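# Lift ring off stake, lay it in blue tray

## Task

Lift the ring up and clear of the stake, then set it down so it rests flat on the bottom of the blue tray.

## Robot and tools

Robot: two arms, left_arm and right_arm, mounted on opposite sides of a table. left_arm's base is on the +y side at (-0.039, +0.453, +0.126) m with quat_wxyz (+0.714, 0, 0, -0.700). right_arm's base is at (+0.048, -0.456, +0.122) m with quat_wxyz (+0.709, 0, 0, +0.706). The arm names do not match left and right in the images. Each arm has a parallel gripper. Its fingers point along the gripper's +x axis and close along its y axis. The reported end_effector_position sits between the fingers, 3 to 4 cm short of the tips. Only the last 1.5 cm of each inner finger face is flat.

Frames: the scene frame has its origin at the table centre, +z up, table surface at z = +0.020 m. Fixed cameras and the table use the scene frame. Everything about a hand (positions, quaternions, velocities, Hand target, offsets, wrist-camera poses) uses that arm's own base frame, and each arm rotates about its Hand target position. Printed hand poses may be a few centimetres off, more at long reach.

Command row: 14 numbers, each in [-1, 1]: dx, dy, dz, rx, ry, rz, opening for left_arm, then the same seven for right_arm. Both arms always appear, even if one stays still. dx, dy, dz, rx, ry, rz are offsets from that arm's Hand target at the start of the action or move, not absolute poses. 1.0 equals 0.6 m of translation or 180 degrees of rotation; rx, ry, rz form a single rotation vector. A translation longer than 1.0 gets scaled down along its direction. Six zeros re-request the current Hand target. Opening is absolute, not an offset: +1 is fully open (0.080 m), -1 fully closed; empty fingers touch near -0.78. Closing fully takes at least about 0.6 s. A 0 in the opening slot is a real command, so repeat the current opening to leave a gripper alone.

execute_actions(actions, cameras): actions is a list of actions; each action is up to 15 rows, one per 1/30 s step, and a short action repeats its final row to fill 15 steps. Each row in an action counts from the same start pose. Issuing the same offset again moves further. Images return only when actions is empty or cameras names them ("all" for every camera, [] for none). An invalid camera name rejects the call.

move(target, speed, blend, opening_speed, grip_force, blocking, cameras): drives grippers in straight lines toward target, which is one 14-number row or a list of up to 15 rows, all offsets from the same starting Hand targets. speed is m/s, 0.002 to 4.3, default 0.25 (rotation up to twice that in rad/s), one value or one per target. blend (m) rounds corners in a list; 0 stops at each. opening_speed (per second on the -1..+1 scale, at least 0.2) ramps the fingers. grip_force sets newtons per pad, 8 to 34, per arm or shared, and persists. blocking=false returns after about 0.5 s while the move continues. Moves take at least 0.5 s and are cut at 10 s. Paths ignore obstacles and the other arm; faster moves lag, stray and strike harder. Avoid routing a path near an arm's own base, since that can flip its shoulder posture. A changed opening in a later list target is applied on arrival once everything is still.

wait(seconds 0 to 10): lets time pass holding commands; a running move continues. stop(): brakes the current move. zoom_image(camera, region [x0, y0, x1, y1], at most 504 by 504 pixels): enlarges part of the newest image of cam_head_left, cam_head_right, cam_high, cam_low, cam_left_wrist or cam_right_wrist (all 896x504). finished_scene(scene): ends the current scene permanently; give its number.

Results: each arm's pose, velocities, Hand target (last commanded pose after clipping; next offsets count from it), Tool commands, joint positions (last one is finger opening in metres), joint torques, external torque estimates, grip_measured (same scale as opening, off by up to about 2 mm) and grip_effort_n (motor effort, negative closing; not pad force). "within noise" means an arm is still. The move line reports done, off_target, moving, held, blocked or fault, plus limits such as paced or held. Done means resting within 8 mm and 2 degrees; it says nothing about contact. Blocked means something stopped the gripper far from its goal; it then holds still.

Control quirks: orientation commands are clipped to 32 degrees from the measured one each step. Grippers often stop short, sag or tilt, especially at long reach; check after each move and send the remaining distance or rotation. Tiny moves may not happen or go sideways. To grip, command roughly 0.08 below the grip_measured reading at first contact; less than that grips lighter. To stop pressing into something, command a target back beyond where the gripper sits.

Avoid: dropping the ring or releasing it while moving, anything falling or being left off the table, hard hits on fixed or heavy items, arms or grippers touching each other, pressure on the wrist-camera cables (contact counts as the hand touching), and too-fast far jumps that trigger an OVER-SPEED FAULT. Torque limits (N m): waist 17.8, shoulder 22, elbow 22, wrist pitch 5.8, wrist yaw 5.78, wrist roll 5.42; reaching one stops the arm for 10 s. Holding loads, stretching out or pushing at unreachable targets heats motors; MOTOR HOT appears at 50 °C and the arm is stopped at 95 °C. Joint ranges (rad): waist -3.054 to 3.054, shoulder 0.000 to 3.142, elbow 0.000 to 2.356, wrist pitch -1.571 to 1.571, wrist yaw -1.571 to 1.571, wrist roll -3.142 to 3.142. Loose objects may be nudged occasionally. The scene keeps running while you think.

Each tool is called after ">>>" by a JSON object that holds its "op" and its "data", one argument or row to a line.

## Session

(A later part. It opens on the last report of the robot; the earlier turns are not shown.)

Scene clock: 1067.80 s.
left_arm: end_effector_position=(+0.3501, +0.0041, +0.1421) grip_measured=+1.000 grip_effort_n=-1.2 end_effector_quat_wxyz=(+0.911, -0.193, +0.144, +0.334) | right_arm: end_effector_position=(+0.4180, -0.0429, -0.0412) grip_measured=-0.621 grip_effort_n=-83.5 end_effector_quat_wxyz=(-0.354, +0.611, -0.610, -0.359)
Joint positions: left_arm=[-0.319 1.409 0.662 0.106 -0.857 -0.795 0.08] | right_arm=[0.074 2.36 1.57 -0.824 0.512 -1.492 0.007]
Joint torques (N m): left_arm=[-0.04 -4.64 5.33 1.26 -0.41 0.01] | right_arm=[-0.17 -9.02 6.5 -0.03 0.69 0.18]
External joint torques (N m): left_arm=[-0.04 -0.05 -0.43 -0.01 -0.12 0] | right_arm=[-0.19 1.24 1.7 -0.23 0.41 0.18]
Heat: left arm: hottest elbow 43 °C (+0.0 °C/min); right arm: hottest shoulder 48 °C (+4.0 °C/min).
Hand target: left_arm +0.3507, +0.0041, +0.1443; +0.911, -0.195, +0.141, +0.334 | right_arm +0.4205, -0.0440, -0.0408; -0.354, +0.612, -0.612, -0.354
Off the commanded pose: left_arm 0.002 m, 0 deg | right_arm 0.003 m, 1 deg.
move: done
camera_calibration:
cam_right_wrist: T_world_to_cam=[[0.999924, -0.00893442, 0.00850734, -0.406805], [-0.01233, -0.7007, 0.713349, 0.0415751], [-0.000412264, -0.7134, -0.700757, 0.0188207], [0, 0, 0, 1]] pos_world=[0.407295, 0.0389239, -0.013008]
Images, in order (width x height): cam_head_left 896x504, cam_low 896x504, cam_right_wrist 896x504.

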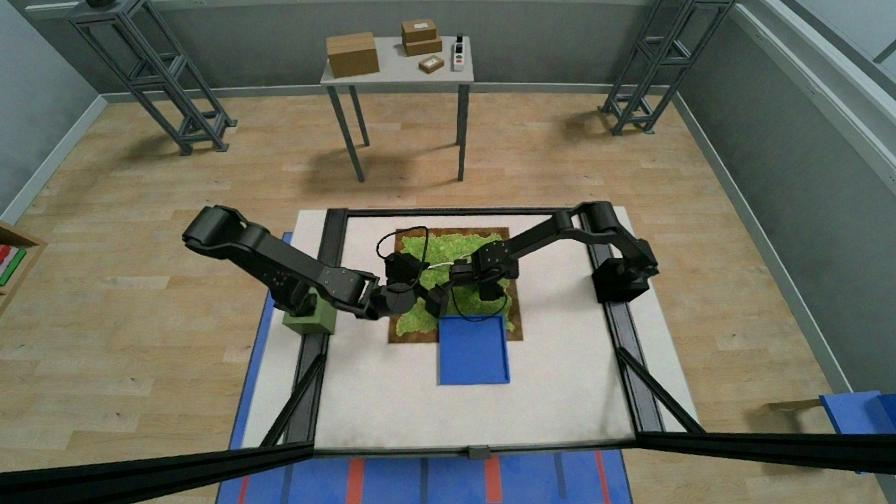

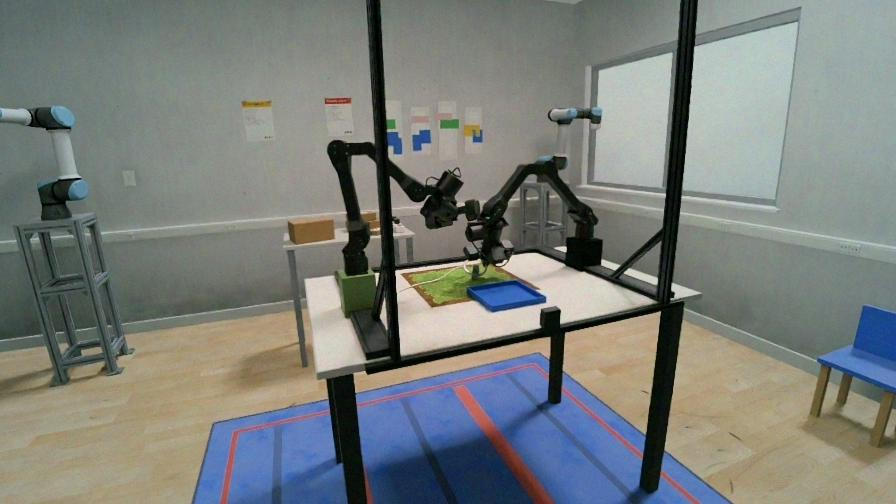

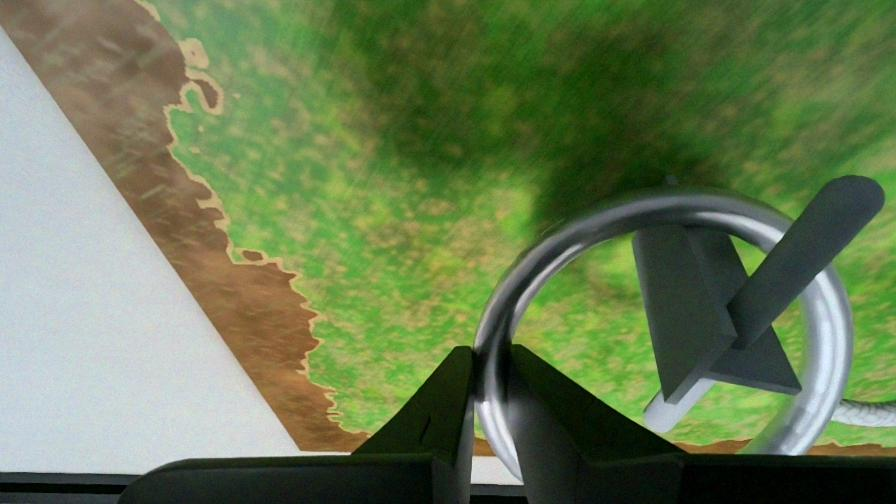

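>>> {"op": "move", "data": {
  "target": [-0.2, 0, 0.133, 0, 0, 0, 1, 0, 0.1583, 0, 0, 0, 0, -0.95],
  "speed": 0.15,
  "cameras": ["cam_right_wrist", "cam_low", "cam_high"]
}}

>>> {"op": "zoom_image", "data": {
  "camera": "cam_low",
  "region": [430, 200, 550, 310]
}}

Scene clock: 1111.60 s.
left_arm: end_effector_position=(+0.2302, +0.0043, +0.2192) grip_measured=+1.000 grip_effort_n=-0.7 end_effector_quat_wxyz=(+0.911, -0.191, +0.148, +0.333) | right_arm: end_effector_position=(+0.4191, +0.0501, -0.0385) grip_measured=-0.621 grip_effort_n=-83.5 end_effector_quat_wxyz=(-0.353, +0.614, -0.611, -0.355)
Joint positions: left_arm=[-0.581 0.874 0.738 -0.77 -1.042 -1.11 0.08] | right_arm=[0.29 2.446 1.738 -1.023 0.499 -1.244 0.007]
Joint torques (N m): left_arm=[-0.31 -1.34 6.53 0.73 -0.89 -0.06] | right_arm=[0.1 -8.89 6.49 -0.27 0.31 0.18]
External joint torques (N m): left_arm=[-0.31 0.08 0.44 -0.28 -0.46 -0.07] | right_arm=[0 1.91 1.61 -0.32 0.05 0.18]
Heat: left arm: hottest elbow 43 °C (+0.0 °C/min); right arm: hottest shoulder 47 °C (+2.0 °C/min).
Hand target: left_arm +0.2307, +0.0041, +0.2241; +0.911, -0.195, +0.141, +0.334 | right_arm +0.4205, +0.0509, -0.0409; -0.354, +0.612, -0.612, -0.354
Off the commanded pose: left_arm 0.005 m, 1 deg | right_arm 0.003 m, 0 deg.
move: done
camera_calibration:
cam_right_wrist: T_world_to_cam=[[0.999851, -0.00959551, 0.0143148, -0.406912], [-0.0169621, -0.694732, 0.719068, 0.106701], [0.00304512, -0.719204, -0.694792, 0.0861982], [0, 0, 0, 1]] pos_world=[0.408399, 0.132218, -0.0110107]
Images, in order (width x height): cam_high 896x504, cam_low 896x504, cam_right_wrist 896x504.

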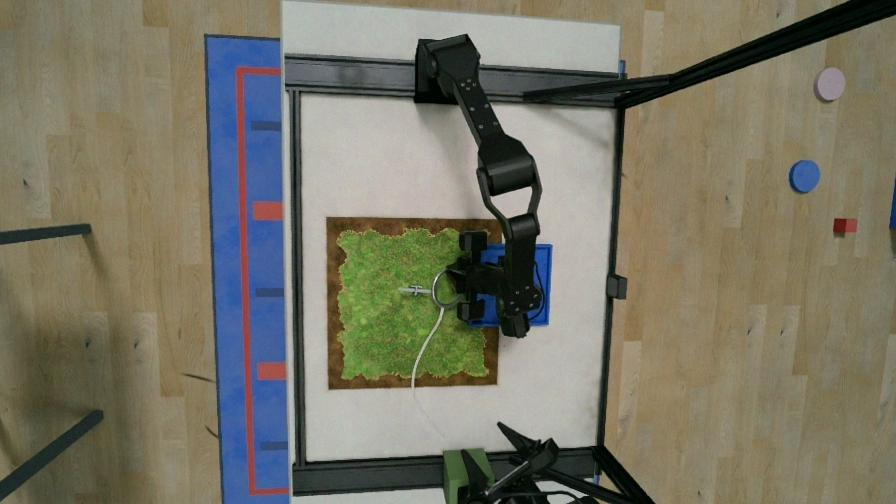

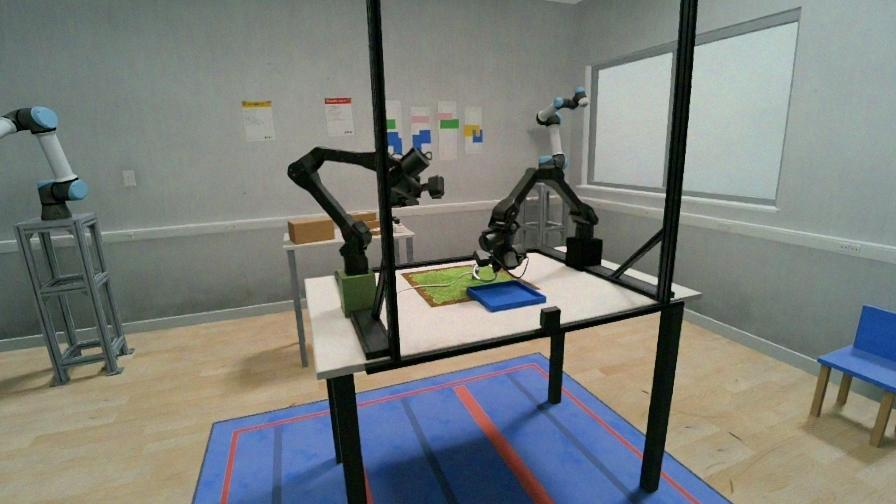

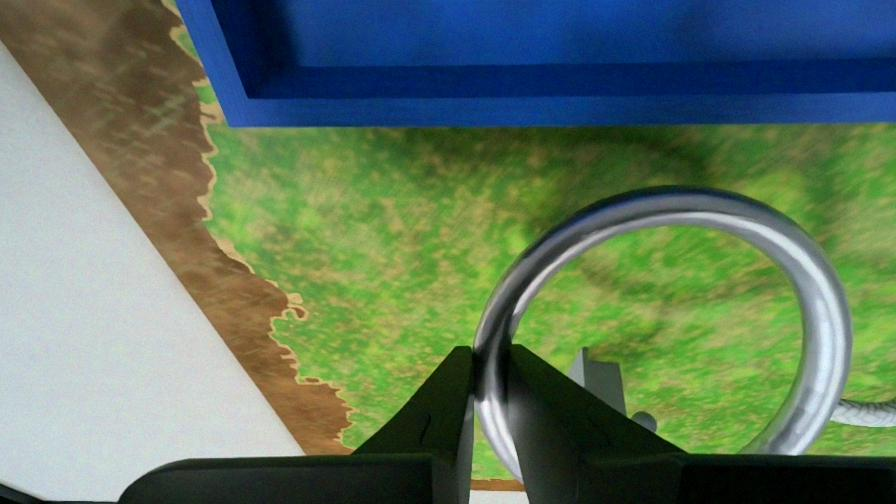

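Scaled by 4.200 from the camera's 896x504 image, which has a finer 1280x720 frame.

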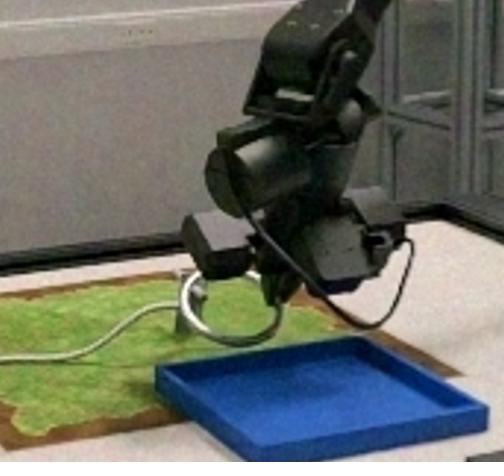

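>>> {"op": "move", "data": {
  "target": [
    [0, 0, 0, 0, 0, 0, 1, 0, 0.0167, 0.075, 0, 0, 0, -0.95],
    [0, 0, 0, 0, 0, 0, 1, 0.0283, 0.2, 0.075, 0.1667, 0, 0, -0.95],
    [0, 0, 0, 0, 0, 0, 1, 0.0283, 0.2, 0.01, 0.1667, 0, 0, -0.95]
  ],
  "speed": 0.2,
  "blend": [0.02, 0.02, 0],
  "cameras": ["cam_right_wrist", "cam_low", "cam_high"]
}}

>>> {"op": "zoom_image", "data": {
  "camera": "cam_high",
  "region": [380, 200, 580, 450]
}}

Scene clock: 1167.83 s.
left_arm: end_effector_position=(+0.2302, +0.0043, +0.2192) grip_measured=+1.000 grip_effort_n=-1.2 end_effector_quat_wxyz=(+0.911, -0.191, +0.148, +0.333) | right_arm: end_effector_position=(+0.4384, +0.1701, -0.0321) grip_measured=-0.621 grip_effort_n=-83.5 end_effector_quat_wxyz=(+0.500, -0.504, +0.498, +0.499)
Joint positions: left_arm=[-0.581 0.874 0.738 -0.77 -1.042 -1.11 0.08] | right_arm=[0.372 2.486 1.93 -1.009 0.005 -1.204 0.007]
Joint torques (N m): left_arm=[-0.28 -1.35 6.53 0.71 -0.89 -0.08] | right_arm=[0.03 -10.26 5.73 0.34 -0.32 0.16]
External joint torques (N m): left_arm=[-0.28 0.07 0.45 -0.3 -0.46 -0.09] | right_arm=[0 1.37 0.22 0.02 -0.27 0.16]
Heat: left arm: hottest elbow 44 °C (+1.0 °C/min); right arm: hottest shoulder 48 °C (+1.0 °C/min).
Hand target: left_arm +0.2307, +0.0041, +0.2241; +0.911, -0.195, +0.141, +0.334 | right_arm +0.4375, +0.1708, -0.0348; +0.500, -0.500, +0.500, +0.500
Off the commanded pose: left_arm 0.005 m, 1 deg | right_arm 0.003 m, 0 deg.
move: done; blend cut to 0.0195 m at target 2
camera_calibration:
cam_right_wrist: T_world_to_cam=[[0.999824, -0.014409, 0.0120495, -0.424339], [-0.0172021, -0.960041, 0.279331, 0.216894], [0.00754307, -0.279489, -0.960119, 0.0916278], [0, 0, 0, 1]] pos_world=[0.427304, 0.227722, 0.0325012]
Images, in order (width x height): cam_high 896x504, cam_low 896x504, cam_right_wrist 896x504.

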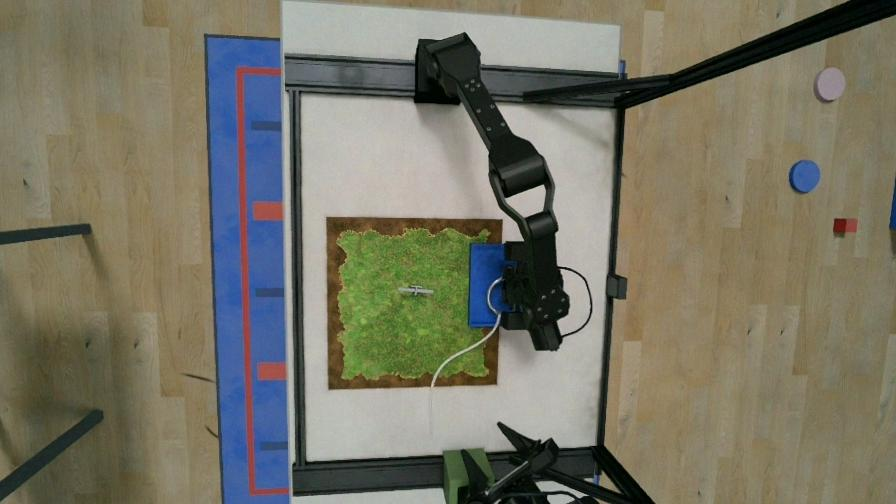

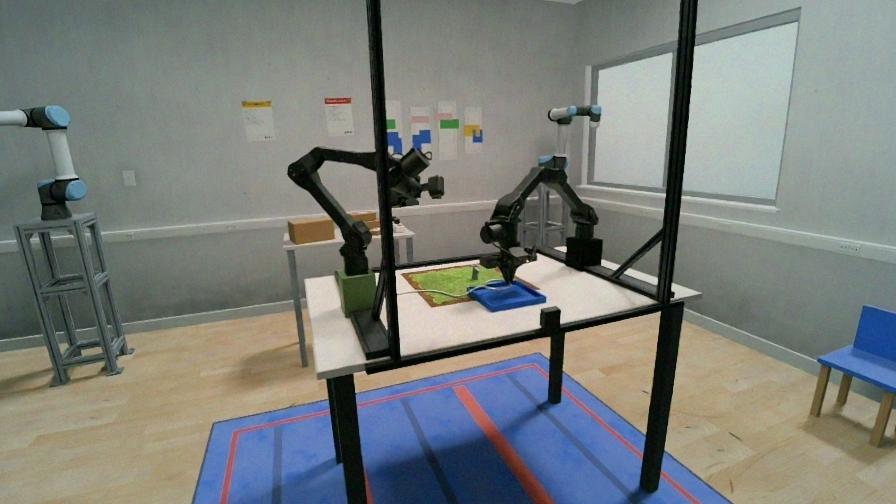

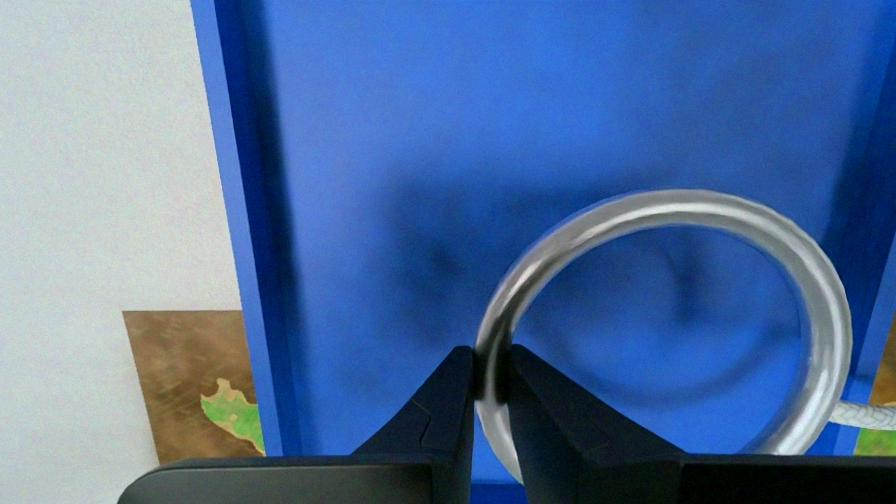

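Scaled by 2.016 from the camera's 896x504 image, which has a finer 1280x720 frame.

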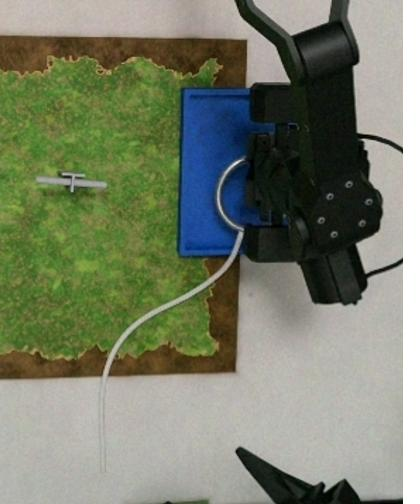

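>>> {"op": "move", "data": {
  "target": [
    [0,0,0,0,0,0,1, 0,0,-0.052,0,0,0,-0.95],
    [0,0,0,0,0,0,1, 0,0,-0.0595,0,0,0,-0.95]
  ],
  "speed": [0.1,0.03],
  "cameras": ["cam_right_wrist"]
}}

Scene clock: 1264.27 s.
left_arm: end_effector_position=(+0.2302, +0.0043, +0.2192) grip_measured=+1.000 grip_effort_n=-0.7 end_effector_quat_wxyz=(+0.911, -0.191, +0.148, +0.333) | right_arm: end_effector_position=(+0.4406, +0.1709, -0.0638) grip_measured=-0.621 grip_effort_n=-83.5 end_effector_quat_wxyz=(+0.503, -0.505, +0.495, +0.497)
Joint positions: left_arm=[-0.581 0.874 0.738 -0.77 -1.042 -1.11 0.08] | right_arm=[0.372 2.538 1.894 -0.912 0.005 -1.204 0.007]
Joint torques (N m): left_arm=[-0.31 -1.36 6.58 0.72 -0.89 -0.06] | right_arm=[0.01 -9.71 4.95 0.46 -0.31 0.16]
External joint torques (N m): left_arm=[-0.32 0.04 0.49 -0.29 -0.46 -0.07] | right_arm=[0.03 1.94 -0.36 0.14 -0.26 0.16]
Heat: left arm: hottest elbow 46 °C (+1.0 °C/min); right arm: hottest shoulder 51 °C (+1.0 °C/min). Fold the right arm in close to its base, or ease its load, before you think long.
Hand target: left_arm +0.2307, +0.0041, +0.2241; +0.911, -0.195, +0.141, +0.334 | right_arm +0.4375, +0.1708, -0.0705; +0.500, -0.500, +0.500, +0.500
Off the commanded pose: left_arm 0.005 m, 1 deg | right_arm 0.007 m, 1 deg.
MOTOR HOT: joint 2 (shoulder) of the right arm reports 51 °C; the controller stops that arm at 95 °C. To cool a motor, set the load down, stop pushing, or move to a pose that needs little force.
move: done
camera_calibration:
cam_right_wrist: T_world_to_cam=[[0.999672, -0.0149029, 0.0208406, -0.425486], [-0.0200771, -0.96099, 0.275852, 0.227816], [0.0159166, -0.27618, -0.960974, 0.0569864], [0, 0, 0, 1]] pos_world=[0.429013, 0.228327, 0.000786174]
Images, in order (width x height): cam_right_wrist 896x504.

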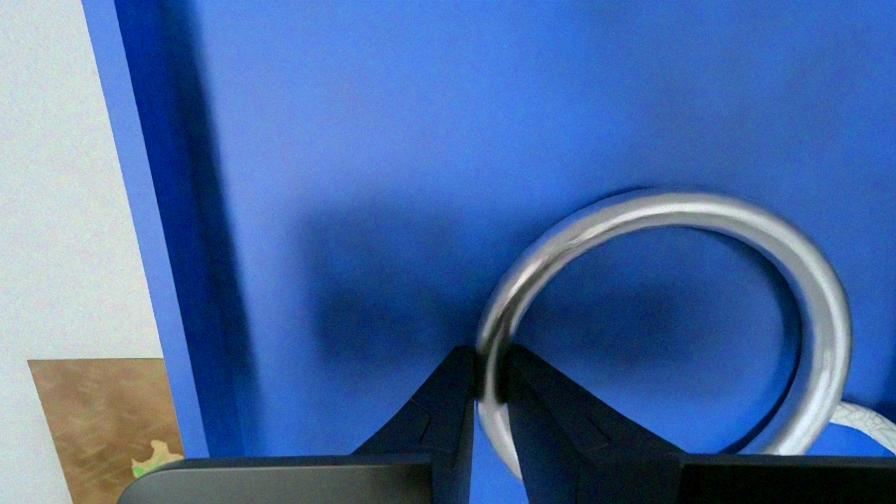

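>>> {"op": "move", "data": {
  "target": [
    [0,0,0,0,0,0,1, -0.003,0,-0.009,0,0,0,-0.95],
    [0,0,0,0,0,0,1, -0.003,0,-0.014,0,0,0,-0.95]
  ],
  "speed": 0.025,
  "cameras": ["cam_right_wrist"]
}}

Scene clock: 1270.47 s.
left_arm: end_effector_position=(+0.2302, +0.0043, +0.2192) grip_measured=+1.000 grip_effort_n=-1.2 end_effector_quat_wxyz=(+0.911, -0.191, +0.148, +0.333) | right_arm: end_effector_position=(+0.4400, +0.1707, -0.0680) grip_measured=-0.621 grip_effort_n=-83.5 end_effector_quat_wxyz=(+0.505, -0.505, +0.493, +0.496)
Joint positions: left_arm=[-0.581 0.874 0.738 -0.77 -1.042 -1.11 0.08] | right_arm=[0.372 2.538 1.877 -0.889 0.005 -1.203 0.007]
Joint torques (N m): left_arm=[-0.31 -1.37 6.52 0.72 -0.89 -0.09] | right_arm=[0.12 -8.75 4.62 0.88 -0.3 0.16]
External joint torques (N m): left_arm=[-0.32 0.04 0.4 -0.3 -0.45 -0.1] | right_arm=[0.04 2.89 -0.7 0.53 -0.25 0.16]
Heat: left arm: hottest elbow 46 °C (+1.0 °C/min); right arm: hottest shoulder 50 °C (+0.0 °C/min). Fold the right arm in close to its base, or ease its load, before you think long.
Hand target: left_arm +0.2307, +0.0041, +0.2241; +0.911, -0.195, +0.141, +0.334 | right_arm +0.4356, +0.1708, -0.0790; +0.500, -0.500, +0.500, +0.500
Off the commanded pose: left_arm 0.005 m, 1 deg | right_arm 0.012 m, 1 deg.
MOTOR HOT: still on. Joint 2 (shoulder) of the right arm reports 50 °C.
move: off_target (right_arm)
camera_calibration:
cam_right_wrist: T_world_to_cam=[[0.999547, -0.0160412, 0.0254731, -0.424183], [-0.0224142, -0.961451, 0.27406, 0.22965], [0.0200949, -0.274507, -0.961375, 0.050772], [0, 0, 0, 1]] pos_world=[0.428118, 0.22793, -0.00332169]
Images, in order (width x height): cam_right_wrist 896x504.

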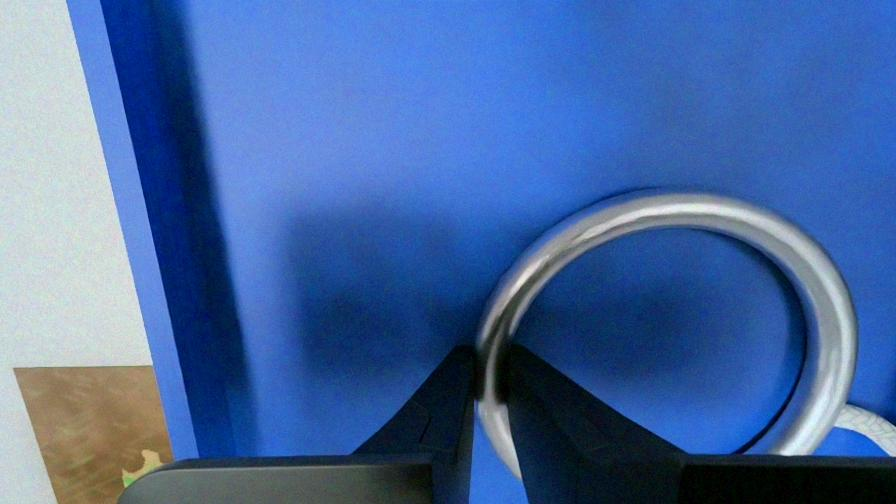

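>>> {"op": "move", "data": {
  "target": [
    [0,0,0,0,0,0,1, 0,0,0.004,0,0,0,0.0],
    [0,0,0,0,0,0,1, 0,0,0.08,0,0,0,0.0],
    [0,0,0,0,0,0,1, -0.15,0,0.25,0,0,0,0.0]
  ],
  "speed": [0.05,0.08,0.25],
  "opening_speed": 0.5,
  "blend": [0,0.02,0],
  "cameras": ["cam_right_wrist","cam_high","cam_low"]
}}

Scene clock: 1297.90 s.
left_arm: end_effector_position=(+0.2302, +0.0043, +0.2192) grip_measured=+1.000 grip_effort_n=-1.2 end_effector_quat_wxyz=(+0.911, -0.191, +0.148, +0.333) | right_arm: end_effector_position=(+0.3480, +0.1712, +0.0701) grip_measured=-0.004 grip_effort_n=17.4 end_effector_quat_wxyz=(+0.499, -0.503, +0.498, +0.500)
Joint positions: left_arm=[-0.581 0.874 0.738 -0.77 -1.042 -1.11 0.08] | right_arm=[0.459 2.043 1.602 -1.127 0.004 -1.118 0.035]
Joint torques (N m): left_arm=[-0.36 -1.34 6.5 0.72 -0.9 -0.09] | right_arm=[-0.19 -9.61 4.92 0.09 -0.28 0.16]
External joint torques (N m): left_arm=[-0.35 0.05 0.42 -0.29 -0.47 -0.11] | right_arm=[-0.19 -0.44 -0.74 -0.23 -0.23 0.16]
Heat: left arm: hottest elbow 46 °C (+1.0 °C/min); right arm: hottest shoulder 46 °C (-5.0 °C/min).
Hand target: left_arm +0.2307, +0.0041, +0.2241; +0.911, -0.195, +0.141, +0.334 | right_arm +0.3456, +0.1708, +0.0711; +0.500, -0.500, +0.500, +0.500
Off the commanded pose: left_arm 0.005 m, 1 deg | right_arm 0.003 m, 0 deg.
MOTOR HOT: cleared for the motors of the right arm.
move: done
camera_calibration:
cam_right_wrist: T_world_to_cam=[[0.999862, -0.0137075, 0.00936606, -0.335079], [-0.0157808, -0.959939, 0.279765, 0.187314], [0.00515596, -0.279875, -0.960023, 0.191528], [0, 0, 0, 1]] pos_world=[0.337001, 0.228821, 0.134606]
Images, in order (width x height): cam_high 896x504, cam_low 896x504, cam_right_wrist 896x504.

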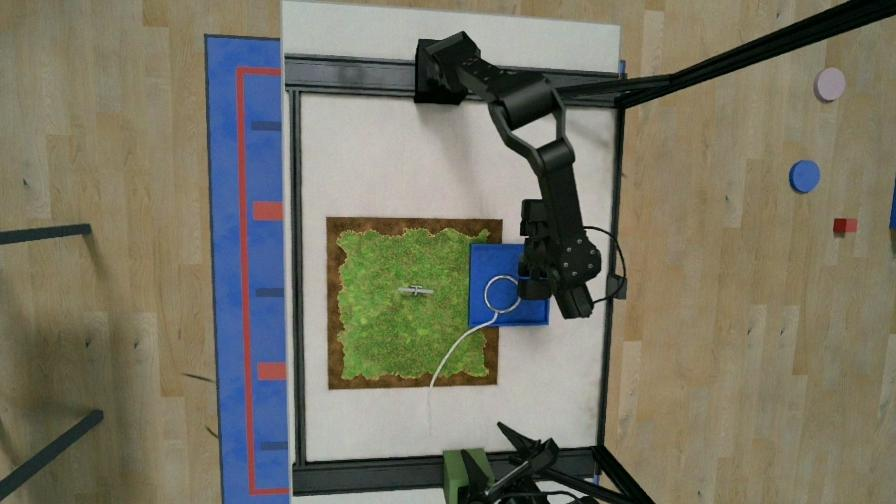

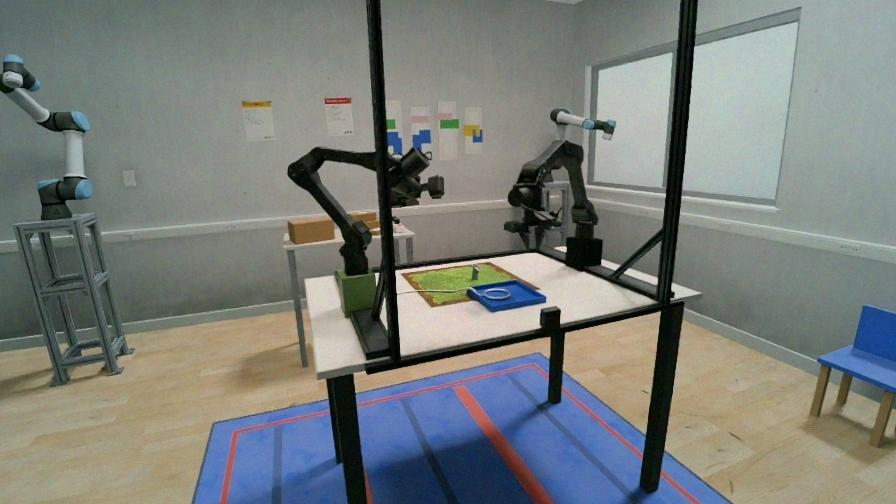

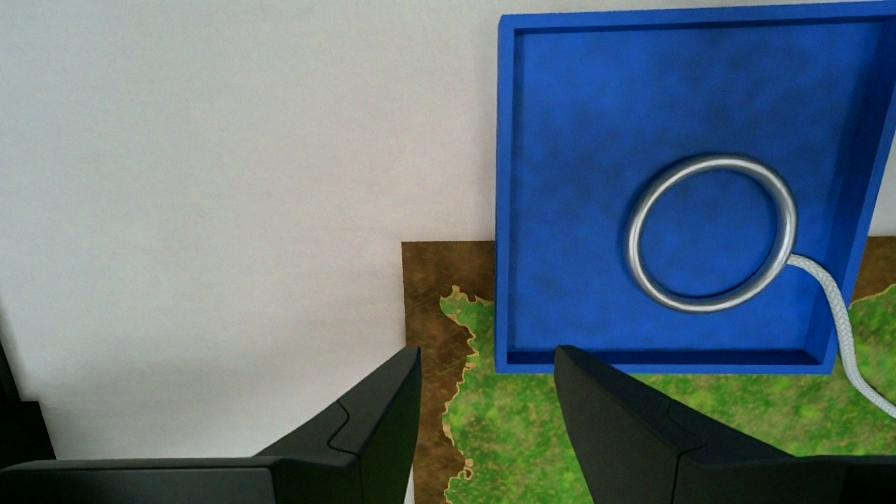

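>>> {"op": "move", "data": {
  "target": [0,0,0,0,0,0,1, 0.007,-0.168,0.065,0,0,0,0.2],
  "speed": 0.25,
  "cameras": ["cam_right_wrist","cam_head_left"]
}}

Scene clock: 1376.73 s.
left_arm: end_effector_position=(+0.2302, +0.0043, +0.2192) grip_measured=+1.000 grip_effort_n=-0.7 end_effector_quat_wxyz=(+0.911, -0.191, +0.148, +0.333) | right_arm: end_effector_position=(+0.3503, +0.0696, +0.1066) grip_measured=+0.196 grip_effort_n=17.9 end_effector_quat_wxyz=(+0.499, -0.498, +0.505, +0.498)
Joint positions: left_arm=[-0.581 0.874 0.738 -0.77 -1.042 -1.11 0.08] | right_arm=[0.198 1.91 1.561 -1.228 0.004 -1.366 0.044]
Joint torques (N m): left_arm=[-0.37 -1.37 6.53 0.75 -0.9 -0.07] | right_arm=[-0.02 -8.9 6.12 0.02 -0.27 -0.24]
External joint torques (N m): left_arm=[-0.36 0.07 0.4 -0.28 -0.46 -0.08] | right_arm=[-0.01 -0.72 0.47 -0.27 -0.22 -0.24]
Heat: left arm: hottest elbow 47 °C (+1.0 °C/min); right arm: hottest shoulder 49 °C (+1.0 °C/min).
Hand target: left_arm +0.2307, +0.0041, +0.2241; +0.911, -0.195, +0.141, +0.334 | right_arm +0.3499, +0.0701, +0.1101; +0.500, -0.500, +0.500, +0.500
Off the commanded pose: left_arm 0.005 m, 1 deg | right_arm 0.003 m, 1 deg.
move: done
camera_calibration:
cam_right_wrist: T_world_to_cam=[[0.999634, -0.0270204, -0.000954784, -0.337055], [-0.0256543, -0.959061, 0.282037, 0.0827021], [-0.00853645, -0.281909, -0.959403, 0.203011], [0, 0, 0, 1]] pos_world=[0.340786, 0.12744, 0.171123]
Images, in order (width x height): cam_head_left 896x504, cam_right_wrist 896x504.

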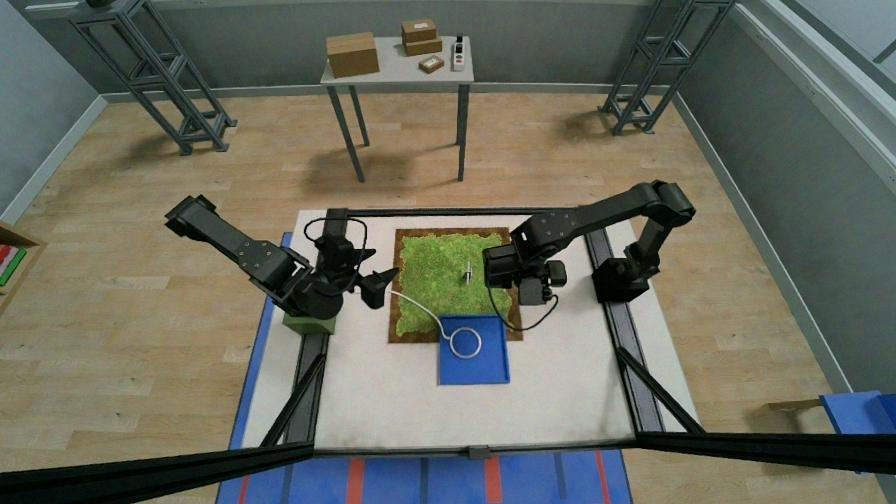

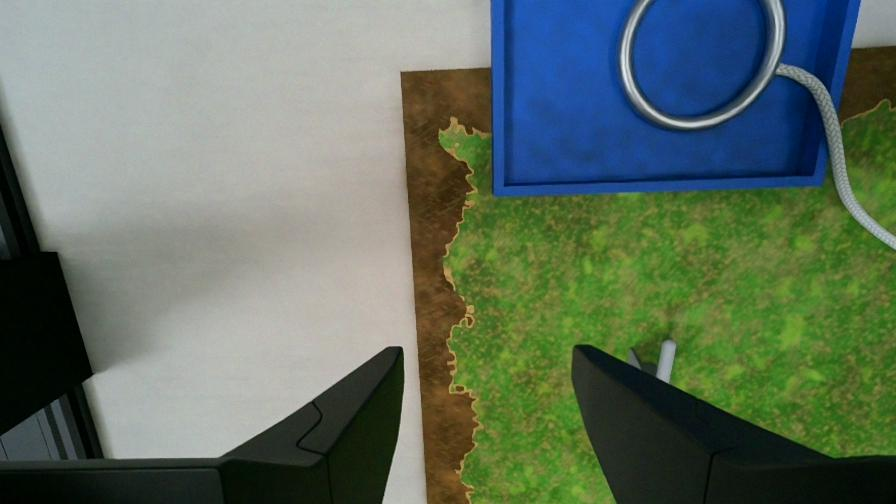

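>>> {"op": "move", "data": {
  "target": [0,0,0,0,0,0,1, 0.0168,-0.2252,0.0332,0,0,0,0.2],
  "speed": 0.3,
  "cameras": ["cam_right_wrist","cam_high"]
}}

Scene clock: 1558.37 s.
left_arm: end_effector_position=(+0.2302, +0.0043, +0.2192) grip_measured=+1.000 grip_effort_n=-0.7 end_effector_quat_wxyz=(+0.911, -0.191, +0.148, +0.333) | right_arm: end_effector_position=(+0.3579, -0.0653, +0.1319) grip_measured=+0.196 grip_effort_n=18.4 end_effector_quat_wxyz=(+0.502, -0.500, +0.502, +0.496)
Joint positions: left_arm=[-0.581 0.874 0.738 -0.77 -1.042 -1.11 0.08] | right_arm=[-0.179 1.92 1.673 -1.318 0.003 -1.742 0.044]
Joint torques (N m): left_arm=[-0.34 -1.37 6.56 0.73 -0.89 -0.07] | right_arm=[-0.06 -6.47 7.22 0.02 -0.25 -0.24]
External joint torques (N m): left_arm=[-0.33 -0.02 0.52 -0.28 -0.47 -0.09] | right_arm=[-0.03 1.8 1.55 -0.27 -0.19 -0.24]
Heat: left arm: hottest elbow 48 °C (+0.0 °C/min); right arm: hottest shoulder 44 °C (+0.0 °C/min).
Hand target: left_arm +0.2307, +0.0041, +0.2241; +0.911, -0.195, +0.141, +0.334 | right_arm +0.3599, -0.0651, +0.1300; +0.500, -0.500, +0.500, +0.500
Off the commanded pose: left_arm 0.005 m, 1 deg | right_arm 0.003 m, 1 deg.
move: done
camera_calibration:
cam_right_wrist: T_world_to_cam=[[0.999565, -0.0273801, 0.010966, -0.349906], [-0.0293582, -0.959312, 0.280819, -0.0521012], [0.00283092, -0.281019, -0.959698, 0.185408], [0, 0, 0, 1]] pos_world=[0.347699, -0.00745872, 0.196403]
Images, in order (width x height): cam_high 896x504, cam_right_wrist 896x504.

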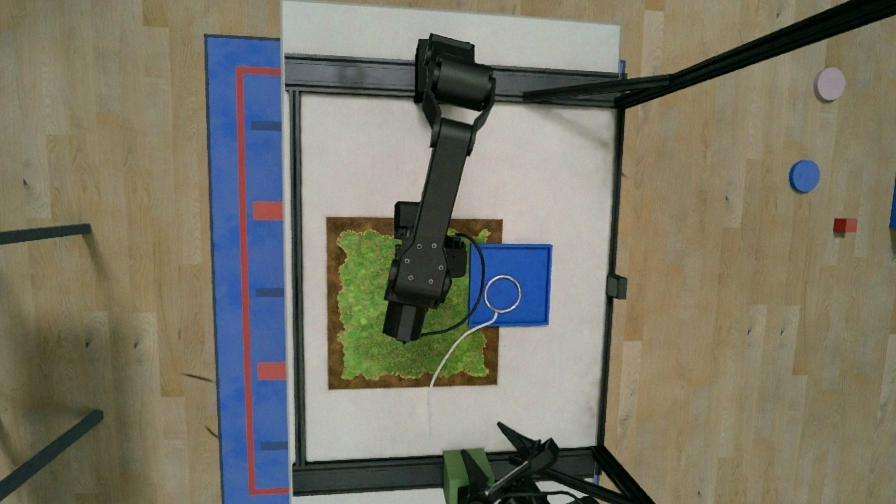

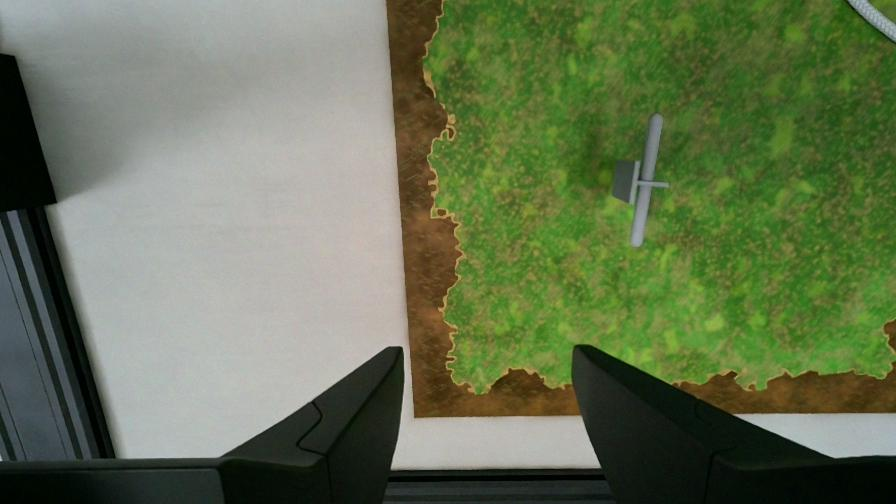

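>>> {"op": "finished_scene", "data": {
  "scene": 1
}}

The scene is finished: the task was done.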